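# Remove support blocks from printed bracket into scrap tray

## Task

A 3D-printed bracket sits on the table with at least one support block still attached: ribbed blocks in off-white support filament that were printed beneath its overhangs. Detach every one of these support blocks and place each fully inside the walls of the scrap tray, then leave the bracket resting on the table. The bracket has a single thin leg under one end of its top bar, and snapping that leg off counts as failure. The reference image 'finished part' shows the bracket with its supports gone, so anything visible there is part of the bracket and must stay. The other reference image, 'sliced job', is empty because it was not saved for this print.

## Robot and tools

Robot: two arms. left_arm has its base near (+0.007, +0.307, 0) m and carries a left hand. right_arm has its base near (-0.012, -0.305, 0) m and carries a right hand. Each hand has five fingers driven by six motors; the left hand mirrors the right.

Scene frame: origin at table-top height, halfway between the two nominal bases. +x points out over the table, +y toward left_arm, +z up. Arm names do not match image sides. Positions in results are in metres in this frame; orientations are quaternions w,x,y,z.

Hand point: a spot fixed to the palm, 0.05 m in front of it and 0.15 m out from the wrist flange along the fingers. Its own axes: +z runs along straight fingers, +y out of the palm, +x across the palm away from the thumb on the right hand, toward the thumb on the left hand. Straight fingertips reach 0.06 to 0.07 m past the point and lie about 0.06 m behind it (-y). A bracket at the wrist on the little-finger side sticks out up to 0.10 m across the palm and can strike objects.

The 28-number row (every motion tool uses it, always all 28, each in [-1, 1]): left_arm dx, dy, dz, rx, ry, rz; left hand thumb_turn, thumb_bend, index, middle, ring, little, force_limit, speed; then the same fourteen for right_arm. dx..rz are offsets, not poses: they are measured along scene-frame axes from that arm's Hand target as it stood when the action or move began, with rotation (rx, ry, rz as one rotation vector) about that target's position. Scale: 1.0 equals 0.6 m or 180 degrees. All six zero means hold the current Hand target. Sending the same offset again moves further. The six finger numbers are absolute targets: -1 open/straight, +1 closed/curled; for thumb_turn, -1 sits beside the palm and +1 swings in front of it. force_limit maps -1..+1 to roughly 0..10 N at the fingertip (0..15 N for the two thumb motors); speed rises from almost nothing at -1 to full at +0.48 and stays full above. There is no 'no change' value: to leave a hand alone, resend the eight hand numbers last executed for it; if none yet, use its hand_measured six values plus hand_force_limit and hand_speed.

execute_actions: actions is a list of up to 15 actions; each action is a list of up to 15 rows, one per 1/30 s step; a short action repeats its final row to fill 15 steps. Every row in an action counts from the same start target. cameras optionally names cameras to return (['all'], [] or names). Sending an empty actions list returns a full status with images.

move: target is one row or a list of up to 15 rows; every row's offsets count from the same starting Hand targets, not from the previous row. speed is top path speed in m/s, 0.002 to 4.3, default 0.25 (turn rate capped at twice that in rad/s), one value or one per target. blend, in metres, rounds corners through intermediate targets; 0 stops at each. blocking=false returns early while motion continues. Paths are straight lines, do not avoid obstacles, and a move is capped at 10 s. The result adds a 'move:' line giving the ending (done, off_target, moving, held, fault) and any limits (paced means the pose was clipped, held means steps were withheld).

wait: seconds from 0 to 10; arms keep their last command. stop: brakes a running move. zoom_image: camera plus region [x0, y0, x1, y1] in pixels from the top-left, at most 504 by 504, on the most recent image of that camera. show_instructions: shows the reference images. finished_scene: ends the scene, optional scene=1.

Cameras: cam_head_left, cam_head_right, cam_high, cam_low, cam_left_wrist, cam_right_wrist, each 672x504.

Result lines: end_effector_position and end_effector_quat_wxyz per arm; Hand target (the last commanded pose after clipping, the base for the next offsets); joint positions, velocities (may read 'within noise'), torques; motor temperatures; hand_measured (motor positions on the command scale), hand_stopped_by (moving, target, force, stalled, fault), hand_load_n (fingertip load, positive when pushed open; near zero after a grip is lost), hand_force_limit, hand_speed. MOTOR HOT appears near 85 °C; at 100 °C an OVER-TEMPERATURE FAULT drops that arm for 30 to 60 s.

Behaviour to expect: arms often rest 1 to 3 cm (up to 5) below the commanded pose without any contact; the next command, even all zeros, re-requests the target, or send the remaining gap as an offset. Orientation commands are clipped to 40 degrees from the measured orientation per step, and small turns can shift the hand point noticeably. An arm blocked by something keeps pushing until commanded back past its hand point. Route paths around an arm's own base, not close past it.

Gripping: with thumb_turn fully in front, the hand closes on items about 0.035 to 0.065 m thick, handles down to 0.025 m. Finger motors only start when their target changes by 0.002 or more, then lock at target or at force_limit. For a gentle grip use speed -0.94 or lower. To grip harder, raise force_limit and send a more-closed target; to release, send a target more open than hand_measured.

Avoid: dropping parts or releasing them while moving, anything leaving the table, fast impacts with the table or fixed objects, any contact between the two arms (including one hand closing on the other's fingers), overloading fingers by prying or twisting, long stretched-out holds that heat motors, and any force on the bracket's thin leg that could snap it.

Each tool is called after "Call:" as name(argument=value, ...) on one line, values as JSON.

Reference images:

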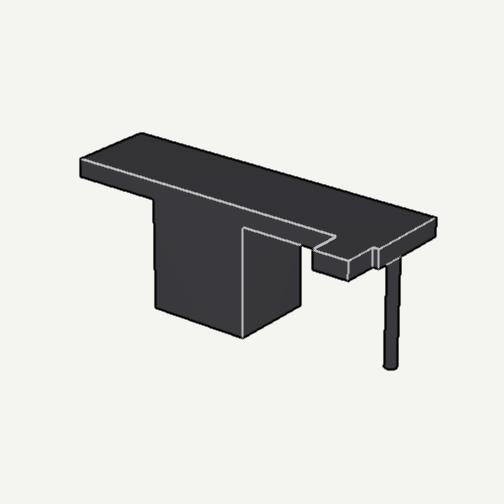

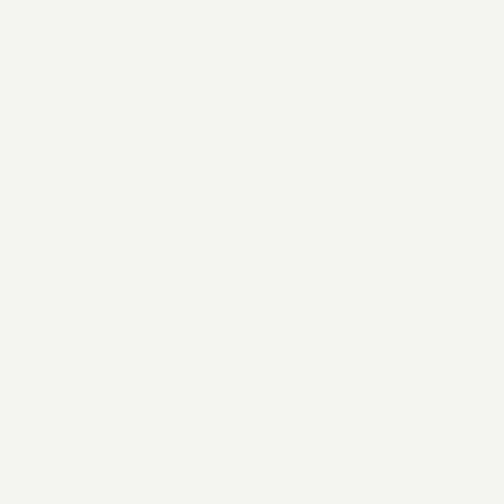

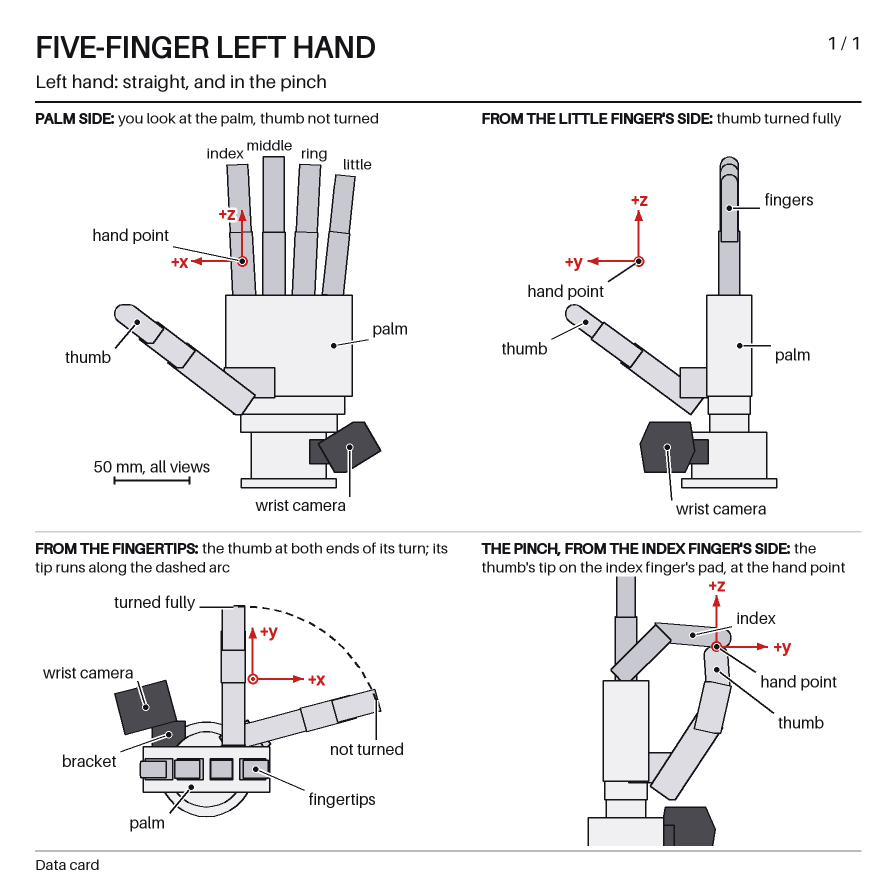

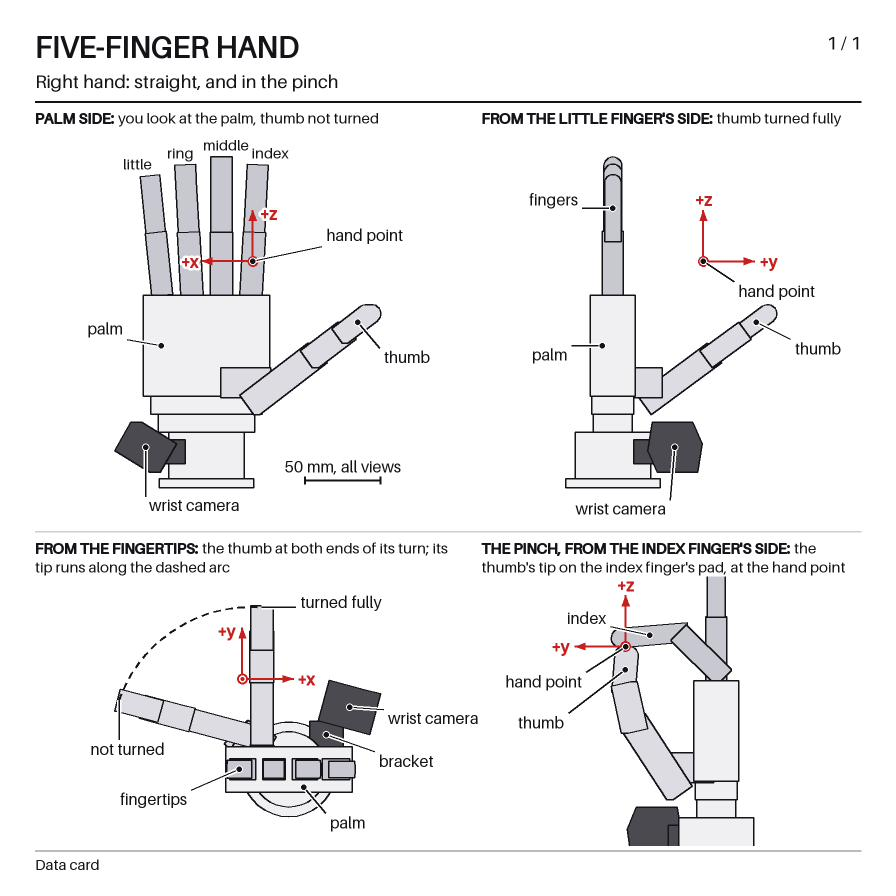

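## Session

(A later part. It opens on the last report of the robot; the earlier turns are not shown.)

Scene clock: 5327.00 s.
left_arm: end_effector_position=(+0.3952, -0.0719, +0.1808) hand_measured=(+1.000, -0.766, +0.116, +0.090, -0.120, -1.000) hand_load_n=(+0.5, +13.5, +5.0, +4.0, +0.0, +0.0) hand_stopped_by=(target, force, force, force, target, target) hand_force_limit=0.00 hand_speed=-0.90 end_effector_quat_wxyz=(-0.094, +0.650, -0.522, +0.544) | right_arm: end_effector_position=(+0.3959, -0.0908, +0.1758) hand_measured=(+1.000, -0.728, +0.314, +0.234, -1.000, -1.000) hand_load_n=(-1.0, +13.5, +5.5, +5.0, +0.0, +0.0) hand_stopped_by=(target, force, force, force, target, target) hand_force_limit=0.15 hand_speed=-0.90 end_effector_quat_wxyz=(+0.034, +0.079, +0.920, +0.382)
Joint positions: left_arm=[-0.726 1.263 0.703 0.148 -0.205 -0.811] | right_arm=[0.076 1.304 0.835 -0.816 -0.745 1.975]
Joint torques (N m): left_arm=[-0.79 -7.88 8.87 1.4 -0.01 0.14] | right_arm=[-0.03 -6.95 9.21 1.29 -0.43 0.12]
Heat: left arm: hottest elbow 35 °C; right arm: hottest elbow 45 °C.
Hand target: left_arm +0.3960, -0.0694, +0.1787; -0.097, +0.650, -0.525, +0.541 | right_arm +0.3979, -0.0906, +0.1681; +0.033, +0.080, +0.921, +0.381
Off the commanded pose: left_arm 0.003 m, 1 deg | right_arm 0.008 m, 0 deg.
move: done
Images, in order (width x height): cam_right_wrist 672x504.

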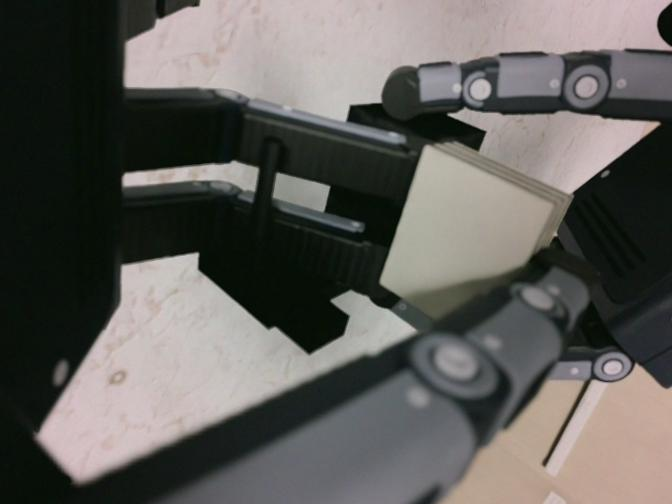

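Call:
move(target=[0,0,0.0,0,0,0,1,-0.4,0.4,0.4,-0.12,-1,0,-0.9,-0.0367,0.0055,0.004,0,0,0,1,-0.05,0.62,0.6,-1,-1,0.15,-0.9], speed=0.02, cameras=["cam_right_wrist", "cam_head_left"])

Call:
zoom_image(camera="cam_right_wrist", region=[120, 80, 480, 350])

Scene clock: 5355.67 s.
left_arm: end_effector_position=(+0.3951, -0.0720, +0.1808) hand_measured=(+1.000, -0.766, +0.116, +0.090, -0.120, -1.000) hand_load_n=(-0.5, +13.5, +4.0, +4.5, +0.0, +0.0) hand_stopped_by=(target, force, force, force, target, target) hand_force_limit=0.00 hand_speed=-0.90 end_effector_quat_wxyz=(-0.094, +0.650, -0.522, +0.544) | right_arm: end_effector_position=(+0.3775, -0.0895, +0.1715) hand_measured=(+1.000, -0.728, +0.314, +0.234, -1.000, -1.000) hand_load_n=(-1.0, +13.5, +5.5, +5.0, +0.0, +0.0) hand_stopped_by=(target, force, force, force, target, target) hand_force_limit=0.15 hand_speed=-0.90 end_effector_quat_wxyz=(+0.032, +0.079, +0.921, +0.381)
Joint positions: left_arm=[-0.726 1.263 0.703 0.148 -0.204 -0.811] | right_arm=[0.087 1.261 0.787 -0.809 -0.74 1.987]
Joint torques (N m): left_arm=[-0.91 -7.88 8.91 1.42 -0.05 0.13] | right_arm=[0.5 -8 8.96 1.13 -0.44 0.24]
Heat: left arm: hottest elbow 35 °C; right arm: hottest elbow 42 °C.
Hand target: left_arm +0.3960, -0.0694, +0.1787; -0.097, +0.650, -0.525, +0.541 | right_arm +0.3759, -0.0873, +0.1705; +0.033, +0.080, +0.921, +0.381
Off the commanded pose: left_arm 0.003 m, 1 deg | right_arm 0.003 m, 0 deg.
move: done
Images, in order (width x height): cam_head_left 672x504, cam_right_wrist 672x504.

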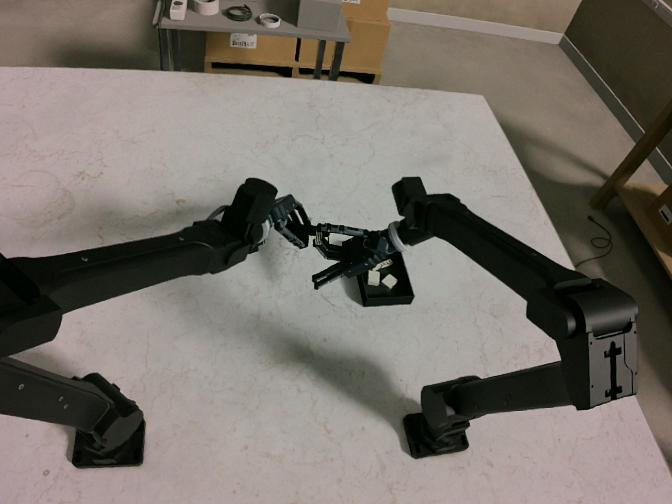

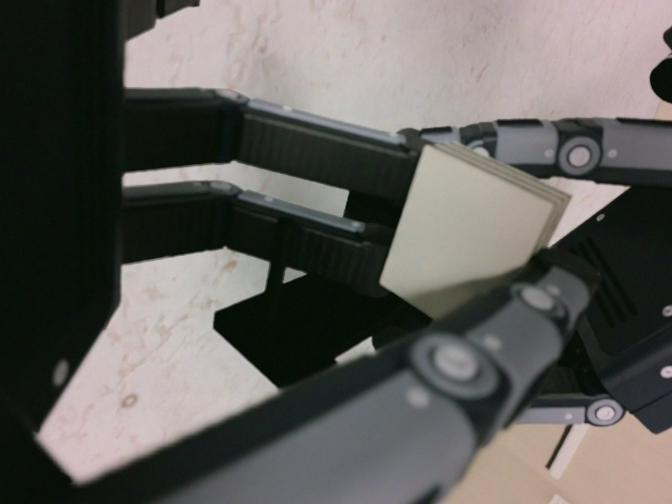

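Scaled by 1.400 from the camera's 672x504 image, which has a finer 960x720 frame.

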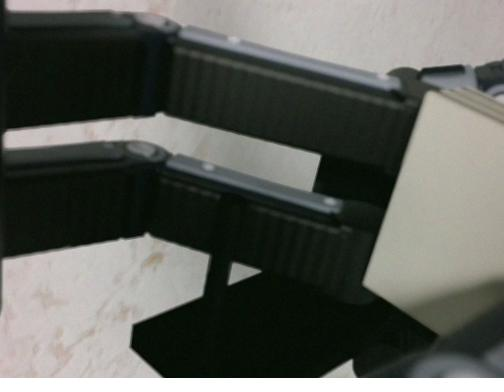

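Call:
move(target=[0,0,0.0,0,0,0,1,-0.4,0.4,0.4,-0.12,-1,0,-0.9,-0.0417,0.004,0.002,0,0,0,1,-0.05,0.62,0.6,-1,-1,0.15,-0.9], speed=0.02, cameras=["cam_right_wrist", "cam_head_left"])

Call:
zoom_image(camera="cam_right_wrist", region=[120, 80, 480, 350])

Call:
zoom_image(camera="cam_head_left", region=[270, 180, 370, 280])

Scene clock: 5367.93 s.
left_arm: end_effector_position=(+0.3951, -0.0720, +0.1808) hand_measured=(+1.000, -0.766, +0.116, +0.090, -0.120, -1.000) hand_load_n=(-0.5, +13.5, +4.5, +4.0, +0.0, +0.0) hand_stopped_by=(target, force, force, force, target, target) hand_force_limit=0.00 hand_speed=-0.90 end_effector_quat_wxyz=(-0.094, +0.650, -0.522, +0.544) | right_arm: end_effector_position=(+0.3526, -0.0869, +0.1729) hand_measured=(+1.000, -0.728, +0.314, +0.234, -1.000, -1.000) hand_load_n=(-1.0, +13.5, +5.5, +5.0, +0.0, +0.0) hand_stopped_by=(target, force, force, force, target, target) hand_force_limit=0.15 hand_speed=-0.90 end_effector_quat_wxyz=(+0.032, +0.079, +0.921, +0.381)
Joint positions: left_arm=[-0.726 1.263 0.703 0.148 -0.204 -0.811] | right_arm=[0.106 1.185 0.729 -0.809 -0.734 2.012]
Joint torques (N m): left_arm=[-0.79 -7.94 8.9 1.4 -0.05 0.14] | right_arm=[0.5 -6.95 9.11 1.13 -0.43 0.23]
Motor temperatures (°C): left_arm=[21 25 35 22 20 19] | right_arm=[22 22 41 22 22 21]
Heat: left arm: hottest elbow 35 °C; right arm: hottest elbow 41 °C.
Hand target: left_arm +0.3960, -0.0694, +0.1787; -0.097, +0.650, -0.525, +0.541 | right_arm +0.3509, -0.0849, +0.1718; +0.033, +0.080, +0.921, +0.381
Off the commanded pose: left_arm 0.003 m, 1 deg | right_arm 0.003 m, 0 deg.
move: done
Images, in order (width x height): cam_head_left 672x504, cam_right_wrist 672x504.

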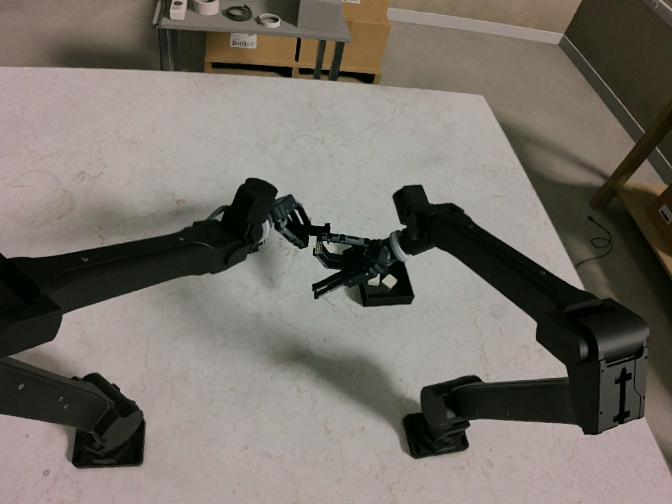

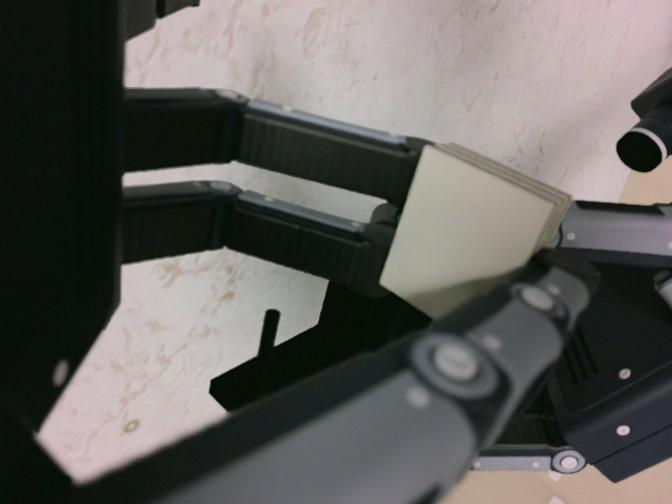

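Scaled by 1.400 from the camera's 672x504 image, which has a finer 960x720 frame.

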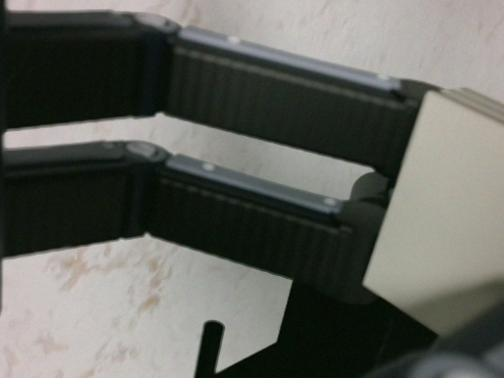

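Scaled by 5.040 from the camera's 672x504 image, which has a finer 960x720 frame.

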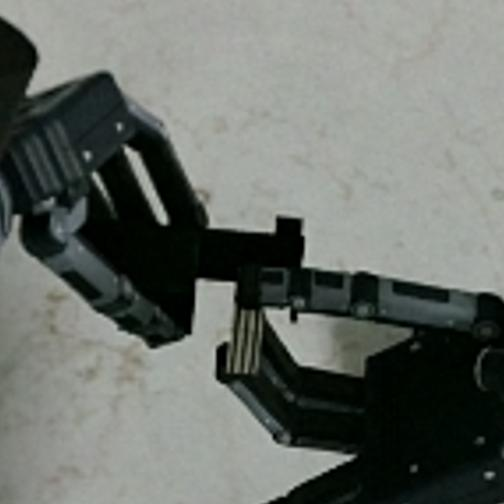

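Call:
move(target=[[0,0,0.0,0,0,0,1,-0.4,0.4,0.4,-0.12,-1,0,-0.9,-0.035,0.0,0.0,0,0,0,1,-0.05,0.62,0.6,-1,-1,0.15,-0.9],[0,0,0.0,0,0,0,1,-0.4,0.4,0.4,-0.12,-1,0,-0.9,-0.06,-0.08,0.03,0,0,0,1,-0.05,0.62,0.6,-1,-1,0.15,-0.9]], speed=0.04, cameras=["cam_right_wrist", "cam_head_left"])

Scene clock: 5382.00 s.
left_arm: end_effector_position=(+0.3951, -0.0720, +0.1808) hand_measured=(+1.000, -0.766, +0.116, +0.090, -0.120, -1.000) hand_load_n=(-0.5, +13.5, +4.0, +4.5, +0.0, +0.0) hand_stopped_by=(target, force, force, force, target, target) hand_force_limit=0.00 hand_speed=-0.90 end_effector_quat_wxyz=(-0.094, +0.650, -0.522, +0.544) | right_arm: end_effector_position=(+0.3118, -0.1310, +0.1824) hand_measured=(+1.000, -0.728, +0.314, +0.234, -1.000, -1.000) hand_load_n=(-1.5, +13.5, +5.5, +4.5, +0.0, +0.0) hand_stopped_by=(target, force, force, force, target, target) hand_force_limit=0.15 hand_speed=-0.90 end_effector_quat_wxyz=(+0.025, +0.084, +0.921, +0.380)
Joint positions: left_arm=[-0.726 1.263 0.703 0.148 -0.204 -0.811] | right_arm=[-0.035 1.066 0.681 -1.022 -0.768 1.829]
Joint torques (N m): left_arm=[-0.73 -7.88 8.91 1.4 -0.05 0.14] | right_arm=[-0.67 -5.07 11.17 -0.09 -0.61 0]
Heat: left arm: hottest elbow 35 °C; right arm: hottest elbow 41 °C.
Hand target: left_arm +0.3960, -0.0694, +0.1787; -0.097, +0.650, -0.525, +0.541 | right_arm +0.3149, -0.1329, +0.1897; +0.033, +0.080, +0.921, +0.381
Off the commanded pose: left_arm 0.003 m, 1 deg | right_arm 0.008 m, 1 deg.
move: done
Images, in order (width x height): cam_head_left 672x504, cam_right_wrist 672x504.

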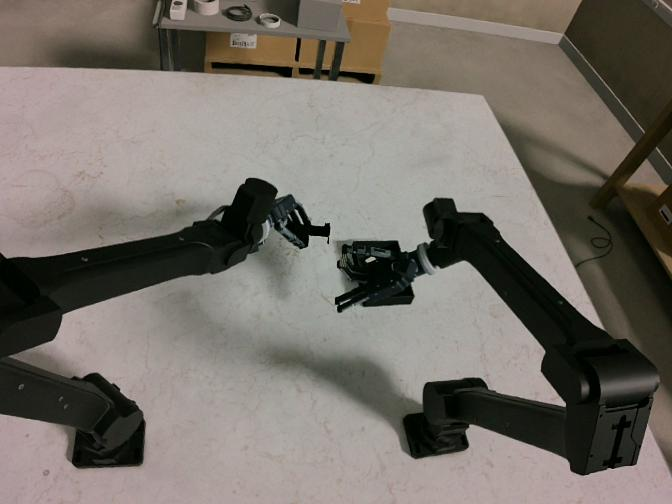

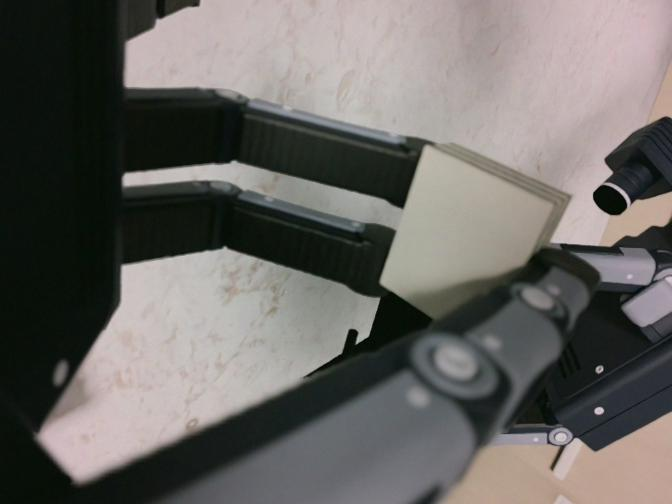

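Call:
move(target=[0,0,0.0,0,0,0,1,-0.4,0.4,0.4,-0.12,-1,0,-0.9,-0.008,-0.18,0.15,0,0,0,1,-0.05,0.62,0.6,-1,-1,0.15,-0.9], speed=0.1, cameras=["cam_head_left"])

Call:
move(target=[0,0,0.0,0,0,0,1,-0.4,0.4,0.4,-0.12,-1,0,-0.9,0,0,0,-0.3741,-0.4452,0.5034,1,-0.05,0.62,0.6,-1,-1,0.15,-0.9], speed=0.2, cameras=["all"])

Call:
zoom_image(camera="cam_head_left", region=[330, 200, 450, 340])

Scene clock: 5392.07 s.
left_arm: end_effector_position=(+0.3951, -0.0720, +0.1808) hand_measured=(+1.000, -0.766, +0.116, +0.090, -0.120, -1.000) hand_load_n=(-0.5, +13.5, +4.5, +4.0, +0.0, +0.0) hand_stopped_by=(target, force, force, force, target, target) hand_force_limit=0.00 hand_speed=-0.90 end_effector_quat_wxyz=(-0.094, +0.650, -0.522, +0.544) | right_arm: end_effector_position=(+0.3008, -0.2348, +0.2667) hand_measured=(+1.000, -0.728, +0.314, +0.234, -1.000, -1.000) hand_load_n=(-1.0, +13.5, +5.5, +5.0, +0.0, +0.0) hand_stopped_by=(target, force, force, force, target, target) hand_force_limit=0.15 hand_speed=-0.90 end_effector_quat_wxyz=(+0.020, +0.087, +0.919, +0.385)
Joint positions: left_arm=[-0.726 1.263 0.703 0.148 -0.204 -0.811] | right_arm=[-0.428 1.112 0.936 -1.628 -0.764 1.282]
Joint torques (N m): left_arm=[-0.79 -7.94 8.9 1.42 -0.05 0.13] | right_arm=[-0.62 -4.25 13.76 -0.92 -0.44 -0.01]
Heat: left arm: hottest elbow 35 °C; right arm: hottest elbow 41 °C.
Hand target: left_arm +0.3960, -0.0694, +0.1787; -0.097, +0.650, -0.525, +0.541 | right_arm +0.3101, -0.2409, +0.2797; +0.033, +0.080, +0.921, +0.381
Off the commanded pose: left_arm 0.003 m, 1 deg | right_arm 0.017 m, 2 deg.
move: off_target (right_arm)
Images, in order (width x height): cam_head_left 672x504.

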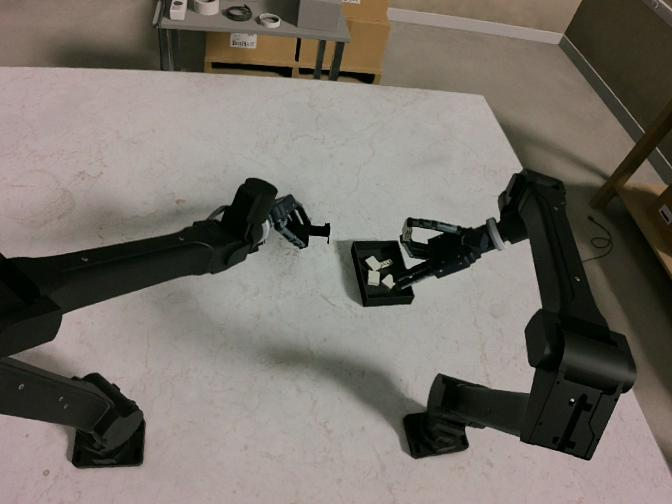

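Scene clock: 5398.97 s.
left_arm: end_effector_position=(+0.3951, -0.0720, +0.1808) hand_measured=(+1.000, -0.766, +0.116, +0.090, -0.120, -1.000) hand_load_n=(-0.5, +13.5, +4.0, +4.5, +0.0, +0.0) hand_stopped_by=(target, force, force, force, target, target) hand_force_limit=0.00 hand_speed=-0.90 end_effector_quat_wxyz=(-0.094, +0.650, -0.522, +0.544) | right_arm: end_effector_position=(+0.3091, -0.2425, +0.2806) hand_measured=(+1.000, -0.728, +0.314, +0.234, -1.000, -1.000) hand_load_n=(-0.5, +13.5, +5.5, +5.0, +0.0, +0.0) hand_stopped_by=(target, force, force, force, target, target) hand_force_limit=0.15 hand_speed=-0.90 end_effector_quat_wxyz=(-0.310, +0.752, -0.541, +0.215)
Joint positions: left_arm=[-0.726 1.263 0.703 0.148 -0.204 -0.811] | right_arm=[-0.039 0.832 0.988 -0.982 -0.232 -0.227]
Joint torques (N m): left_arm=[-0.73 -7.94 8.9 1.39 -0.04 0.14] | right_arm=[0.38 -3.6 11.07 2.11 -0.09 -0.02]
Heat: left arm: hottest elbow 35 °C; right arm: hottest elbow 41 °C.
Hand target: left_arm +0.3960, -0.0694, +0.1787; -0.097, +0.650, -0.525, +0.541 | right_arm +0.3101, -0.2409, +0.2797; -0.313, +0.756, -0.531, +0.220
Off the commanded pose: left_arm 0.003 m, 1 deg | right_arm 0.002 m, 1 deg.
move: done

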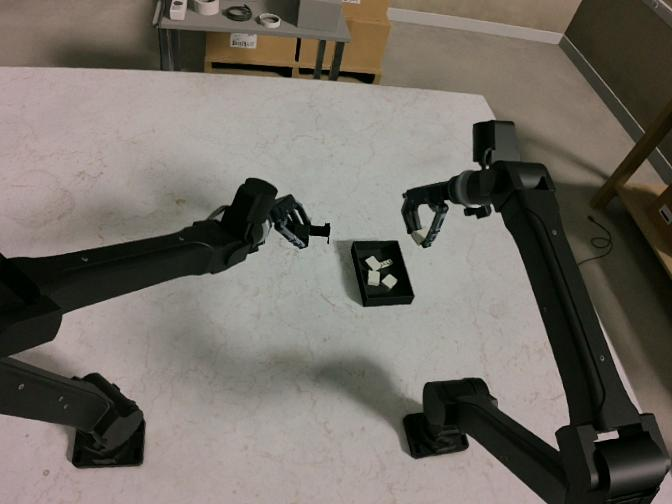

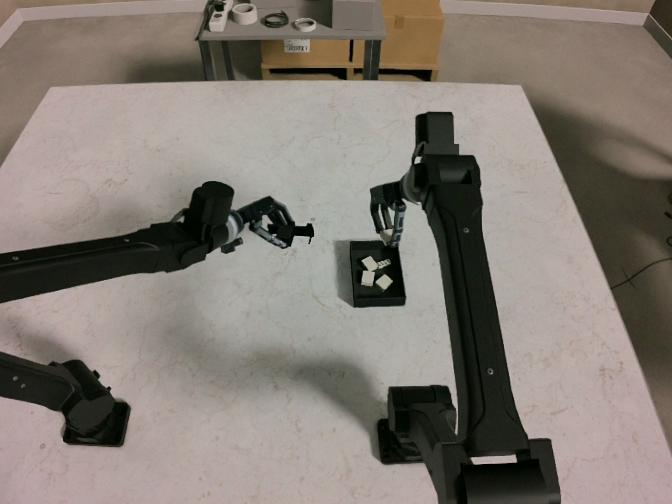

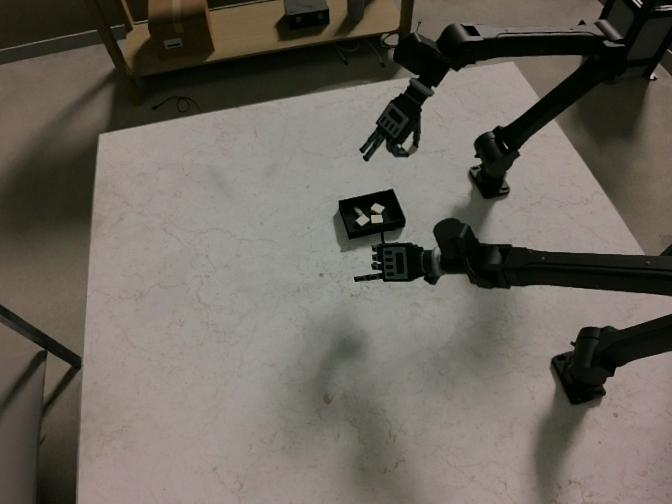

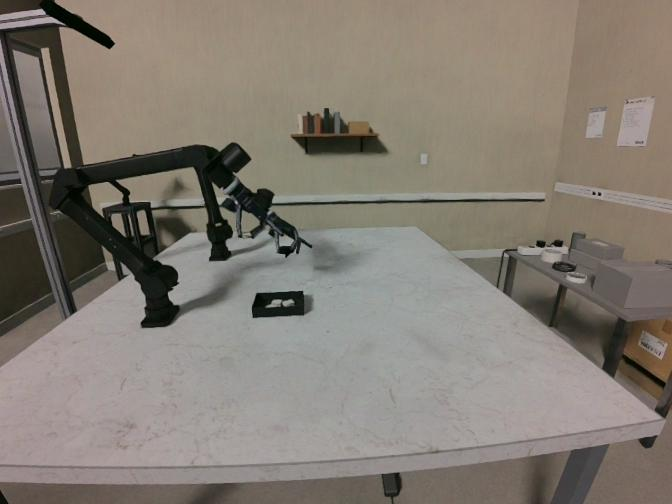

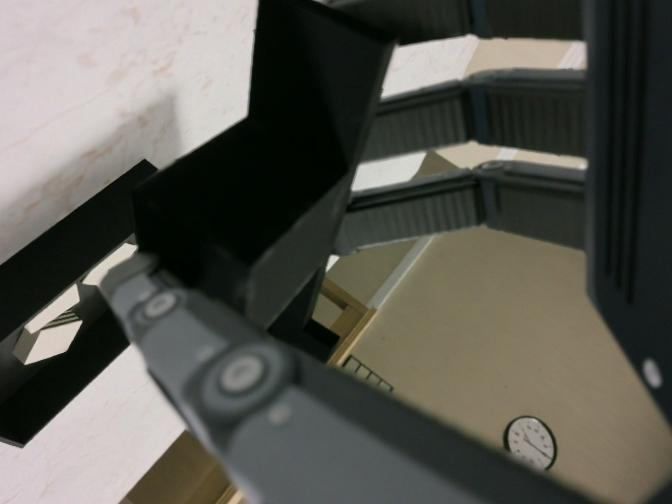

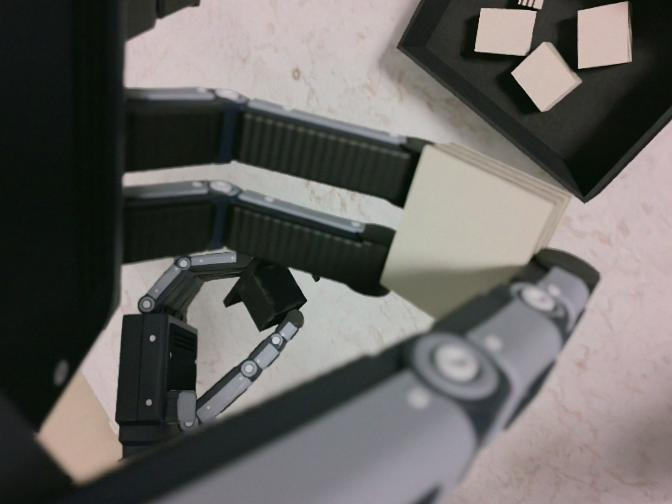

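Scaled by 3.600 from the camera's 672x504 image, which has a finer 960x720 frame.

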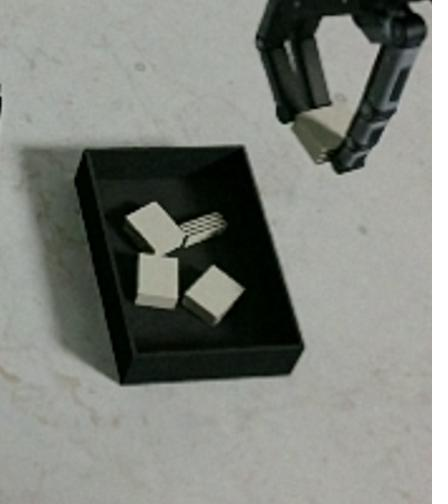

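Call:
move(target=[0,0,0.0,0,0,0,1,-0.4,0.4,0.4,-0.12,-1,0,-0.9,0.128,-0.085,-0.2,0,0,-0.0833,1,-0.05,0.62,0.6,0.98,0.98,0.15,-0.5], speed=0.1, cameras=["cam_head_left", "cam_right_wrist"])

Call:
zoom_image(camera="cam_head_left", region=[330, 190, 450, 330])

Scene clock: 5504.10 s.
left_arm: end_effector_position=(+0.3951, -0.0720, +0.1808) hand_measured=(+1.000, -0.766, +0.116, +0.090, -0.120, -1.000) hand_load_n=(-0.5, +13.5, +4.5, +4.5, -0.5, +0.0) hand_stopped_by=(target, force, force, force, target, target) hand_force_limit=0.00 hand_speed=-0.90 end_effector_quat_wxyz=(-0.094, +0.650, -0.522, +0.544) | right_arm: end_effector_position=(+0.3843, -0.2891, +0.1641) hand_measured=(+1.000, -0.728, +0.314, +0.234, +0.980, +0.980) hand_load_n=(-1.0, +13.5, +5.0, +4.5, +0.0, +0.0) hand_stopped_by=(target, force, force, force, target, target) hand_force_limit=0.15 hand_speed=-0.50 end_effector_quat_wxyz=(-0.282, +0.687, -0.618, +0.259)
Joint positions: left_arm=[-0.726 1.263 0.703 0.148 -0.204 -0.811] | right_arm=[-0.12 1.026 0.781 -0.547 -0.12 -0.131]
Joint torques (N m): left_arm=[-0.85 -8 8.91 1.4 -0.04 0.13] | right_arm=[-0.67 -4.84 10.99 2.17 0.08 0.22]
Heat: left arm: hottest elbow 35 °C; right arm: hottest elbow 42 °C.
Hand target: left_arm +0.3960, -0.0694, +0.1787; -0.097, +0.650, -0.525, +0.541 | right_arm +0.3869, -0.2918, +0.1597; -0.282, +0.680, -0.625, +0.259
Off the commanded pose: left_arm 0.003 m, 1 deg | right_arm 0.006 m, 1 deg.
move: done
Images, in order (width x height): cam_head_left 672x504, cam_right_wrist 672x504.

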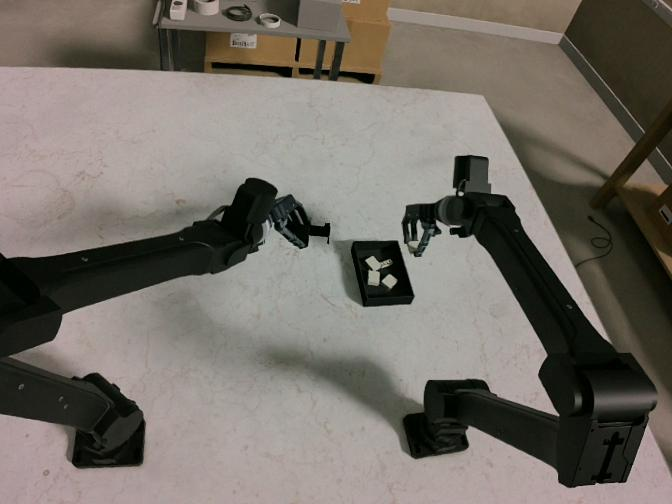

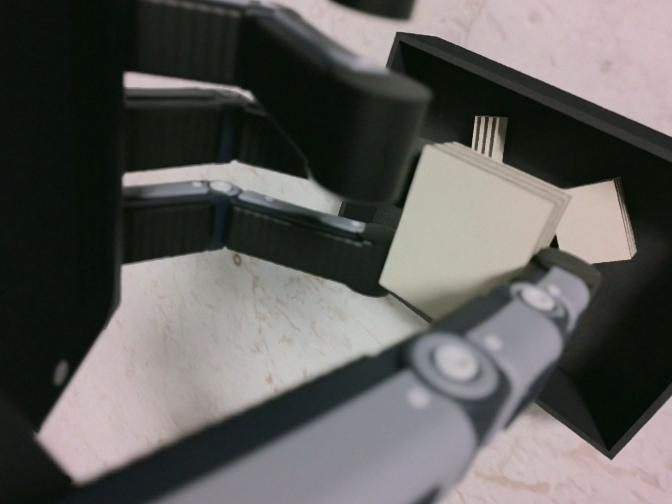

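Scaled by 3.600 from the camera's 672x504 image, which has a finer 960x720 frame.

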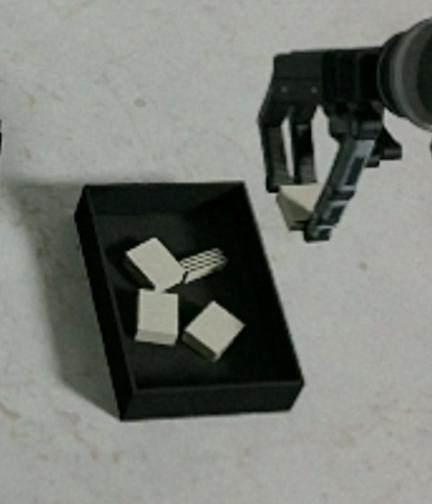

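Call:
move(target=[0,0,0.0,0,0,0,1,-0.4,0.4,0.4,-0.12,-1,0,-0.9,0.003,0.017,-0.1,0,0,0,1,-0.05,0.62,0.6,0.98,0.98,0.15,-0.5], speed=0.06, cameras=["cam_head_left", "cam_right_wrist"])

Call:
zoom_image(camera="cam_head_left", region=[330, 190, 450, 330])

Scene clock: 5514.40 s.
left_arm: end_effector_position=(+0.3951, -0.0720, +0.1808) hand_measured=(+1.000, -0.766, +0.116, +0.090, -0.120, -1.000) hand_load_n=(-0.5, +13.5, +4.0, +4.5, +0.0, +0.0) hand_stopped_by=(target, force, force, force, target, target) hand_force_limit=0.00 hand_speed=-0.90 end_effector_quat_wxyz=(-0.094, +0.650, -0.522, +0.544) | right_arm: end_effector_position=(+0.3878, -0.2852, +0.1050) hand_measured=(+1.000, -0.728, +0.314, +0.234, +0.980, +0.980) hand_load_n=(-1.0, +13.5, +5.5, +5.0, +0.0, +0.5) hand_stopped_by=(target, force, force, force, target, target) hand_force_limit=0.15 hand_speed=-0.50 end_effector_quat_wxyz=(-0.281, +0.681, -0.623, +0.262)
Joint positions: left_arm=[-0.726 1.263 0.703 0.148 -0.204 -0.811] | right_arm=[-0.102 1.097 0.662 -0.351 -0.096 -0.107]
Joint torques (N m): left_arm=[-0.79 -7.94 8.9 1.39 -0.05 0.14] | right_arm=[0.5 -5.07 10.21 2.15 0.1 0.22]
Heat: left arm: hottest elbow 35 °C; right arm: hottest elbow 42 °C.
Hand target: left_arm +0.3960, -0.0694, +0.1787; -0.097, +0.650, -0.525, +0.541 | right_arm +0.3888, -0.2817, +0.0998; -0.282, +0.680, -0.625, +0.259
Off the commanded pose: left_arm 0.003 m, 1 deg | right_arm 0.006 m, 0 deg.
move: done
Images, in order (width x height): cam_head_left 672x504, cam_right_wrist 672x504.

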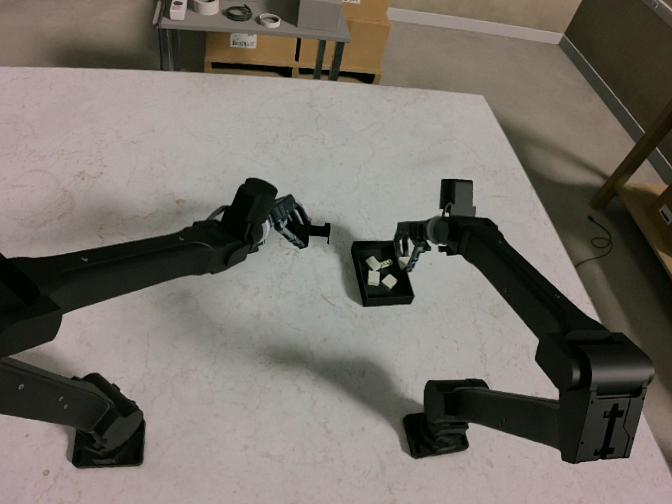

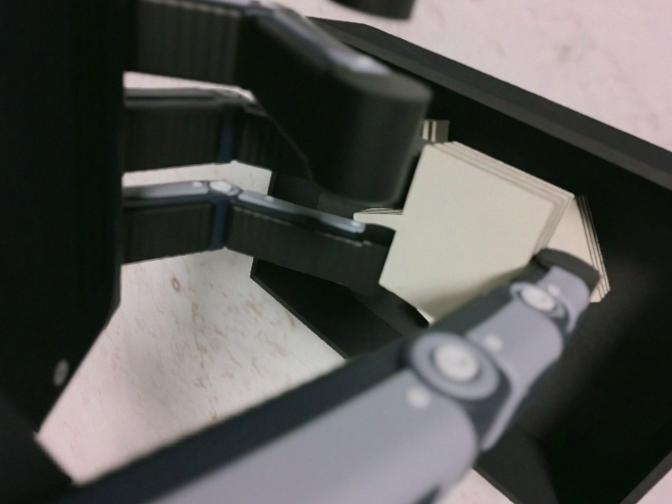

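Scaled by 3.600 from the camera's 672x504 image, which has a finer 960x720 frame.

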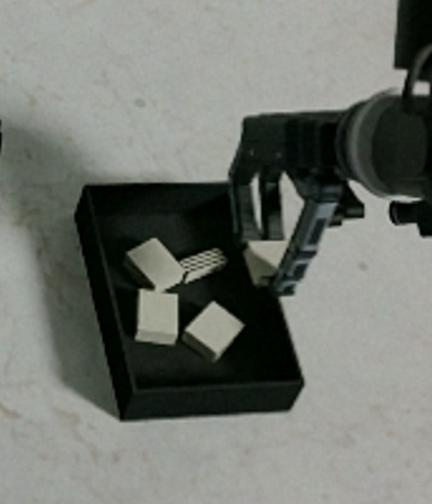

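Call:
move(target=[0,0,0.0,0,0,0,1,-0.4,0.4,0.4,-0.12,-1,0,-0.9,0.013,0.006,-0.06,0,0,0,1,-0.05,0.62,0.6,0.98,0.98,0.15,-0.5], speed=0.05, cameras=["cam_head_left", "cam_right_wrist"])

Call:
zoom_image(camera="cam_head_left", region=[350, 230, 430, 310])

Scene clock: 5528.20 s.
left_arm: end_effector_position=(+0.3951, -0.0720, +0.1808) hand_measured=(+1.000, -0.766, +0.116, +0.090, -0.120, -1.000) hand_load_n=(-0.5, +13.0, +4.0, +4.5, +0.0, +0.0) hand_stopped_by=(target, force, force, force, target, target) hand_force_limit=0.00 hand_speed=-0.90 end_effector_quat_wxyz=(-0.094, +0.650, -0.522, +0.544) | right_arm: end_effector_position=(+0.3963, -0.2817, +0.0693) hand_measured=(+1.000, -0.728, +0.314, +0.234, +0.980, +0.980) hand_load_n=(-1.0, +14.0, +5.5, +5.0, +0.0, +0.0) hand_stopped_by=(target, force, force, force, target, target) hand_force_limit=0.15 hand_speed=-0.50 end_effector_quat_wxyz=(-0.281, +0.681, -0.623, +0.262)
Joint positions: left_arm=[-0.726 1.263 0.703 0.148 -0.204 -0.811] | right_arm=[-0.089 1.184 0.617 -0.218 -0.087 -0.098]
Joint torques (N m): left_arm=[-0.85 -7.88 8.88 1.4 -0.05 0.13] | right_arm=[0.5 -5.66 9.48 2.18 0.1 0.22]
Heat: left arm: hottest elbow 35 °C; right arm: hottest elbow 42 °C.
Hand target: left_arm +0.3960, -0.0694, +0.1787; -0.097, +0.650, -0.525, +0.541 | right_arm +0.3966, -0.2781, +0.0637; -0.282, +0.680, -0.625, +0.259
Off the commanded pose: left_arm 0.003 m, 1 deg | right_arm 0.007 m, 0 deg.
move: done
Images, in order (width x height): cam_head_left 672x504, cam_right_wrist 672x504.

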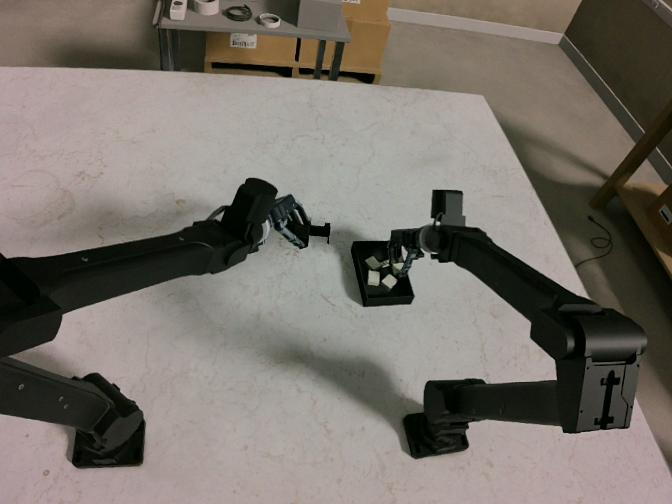

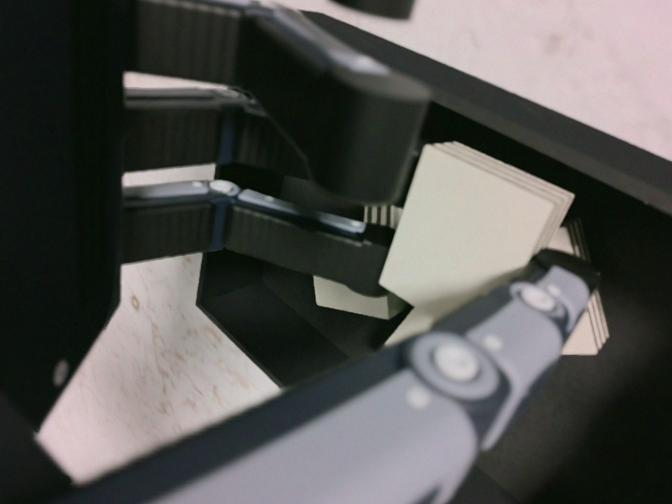

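Scaled by 6.300 from the camera's 672x504 image, which has a finer 960x720 frame.

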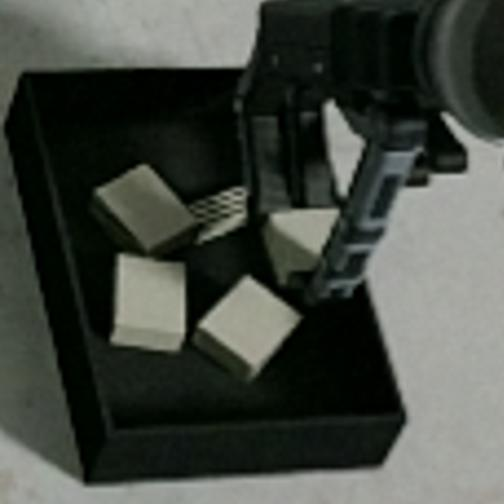

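Call:
move(target=[0,0,0.0,0,0,0,1,-0.4,0.4,0.4,-0.12,-1,0,-0.9,0.01,-0.0075,-0.03,0,0,0,1,-0.05,0.62,0.6,0.98,0.98,0.15,-0.5], speed=0.04, cameras=["cam_head_left", "cam_right_wrist"])

Call:
zoom_image(camera="cam_head_left", region=[350, 230, 430, 310])

Scene clock: 5539.70 s.
left_arm: end_effector_position=(+0.3951, -0.0720, +0.1808) hand_measured=(+1.000, -0.766, +0.116, +0.090, -0.120, -1.000) hand_load_n=(-0.5, +13.5, +4.0, +4.5, +0.0, +0.0) hand_stopped_by=(target, force, force, force, target, target) hand_force_limit=0.00 hand_speed=-0.90 end_effector_quat_wxyz=(-0.094, +0.650, -0.522, +0.544) | right_arm: end_effector_position=(+0.4028, -0.2810, +0.0516) hand_measured=(+1.000, -0.728, +0.314, +0.234, +0.980, +0.980) hand_load_n=(-0.5, +13.5, +5.5, +5.0, +0.0, +0.0) hand_stopped_by=(target, force, force, force, target, target) hand_force_limit=0.15 hand_speed=-0.50 end_effector_quat_wxyz=(-0.283, +0.682, -0.622, +0.261)
Joint positions: left_arm=[-0.726 1.263 0.703 0.148 -0.204 -0.811] | right_arm=[-0.089 1.241 0.604 -0.149 -0.092 -0.097]
Joint torques (N m): left_arm=[-0.79 -7.88 8.91 1.4 -0.05 0.14] | right_arm=[-0.5 -6.07 9.05 2.21 -0.06 0.13]
Heat: left arm: hottest elbow 35 °C; right arm: hottest elbow 41 °C.
Hand target: left_arm +0.3960, -0.0694, +0.1787; -0.097, +0.650, -0.525, +0.541 | right_arm +0.4026, -0.2826, +0.0457; -0.282, +0.680, -0.625, +0.259
Off the commanded pose: left_arm 0.003 m, 1 deg | right_arm 0.006 m, 0 deg.
move: done
Images, in order (width x height): cam_head_left 672x504, cam_right_wrist 672x504.

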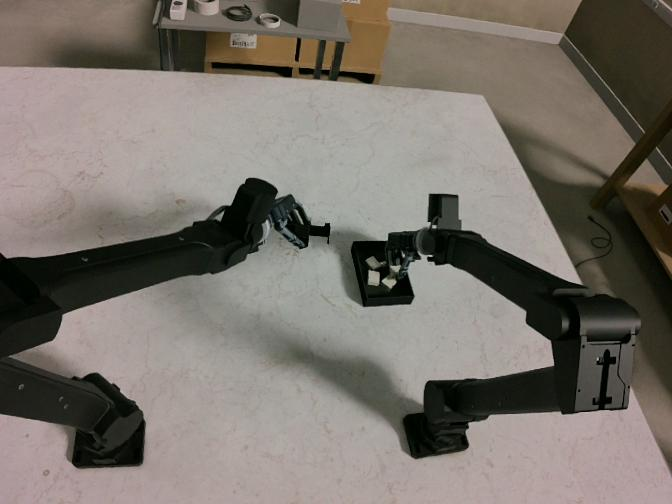

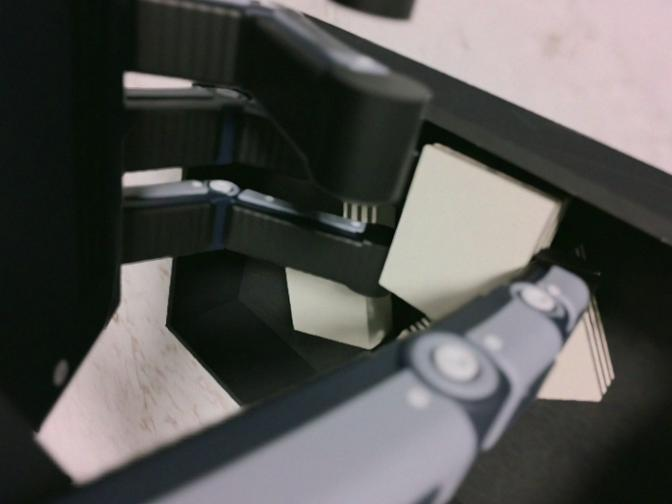

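Scaled by 6.300 from the camera's 672x504 image, which has a finer 960x720 frame.

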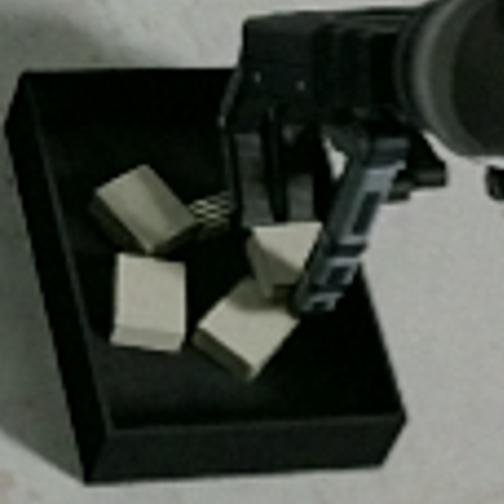

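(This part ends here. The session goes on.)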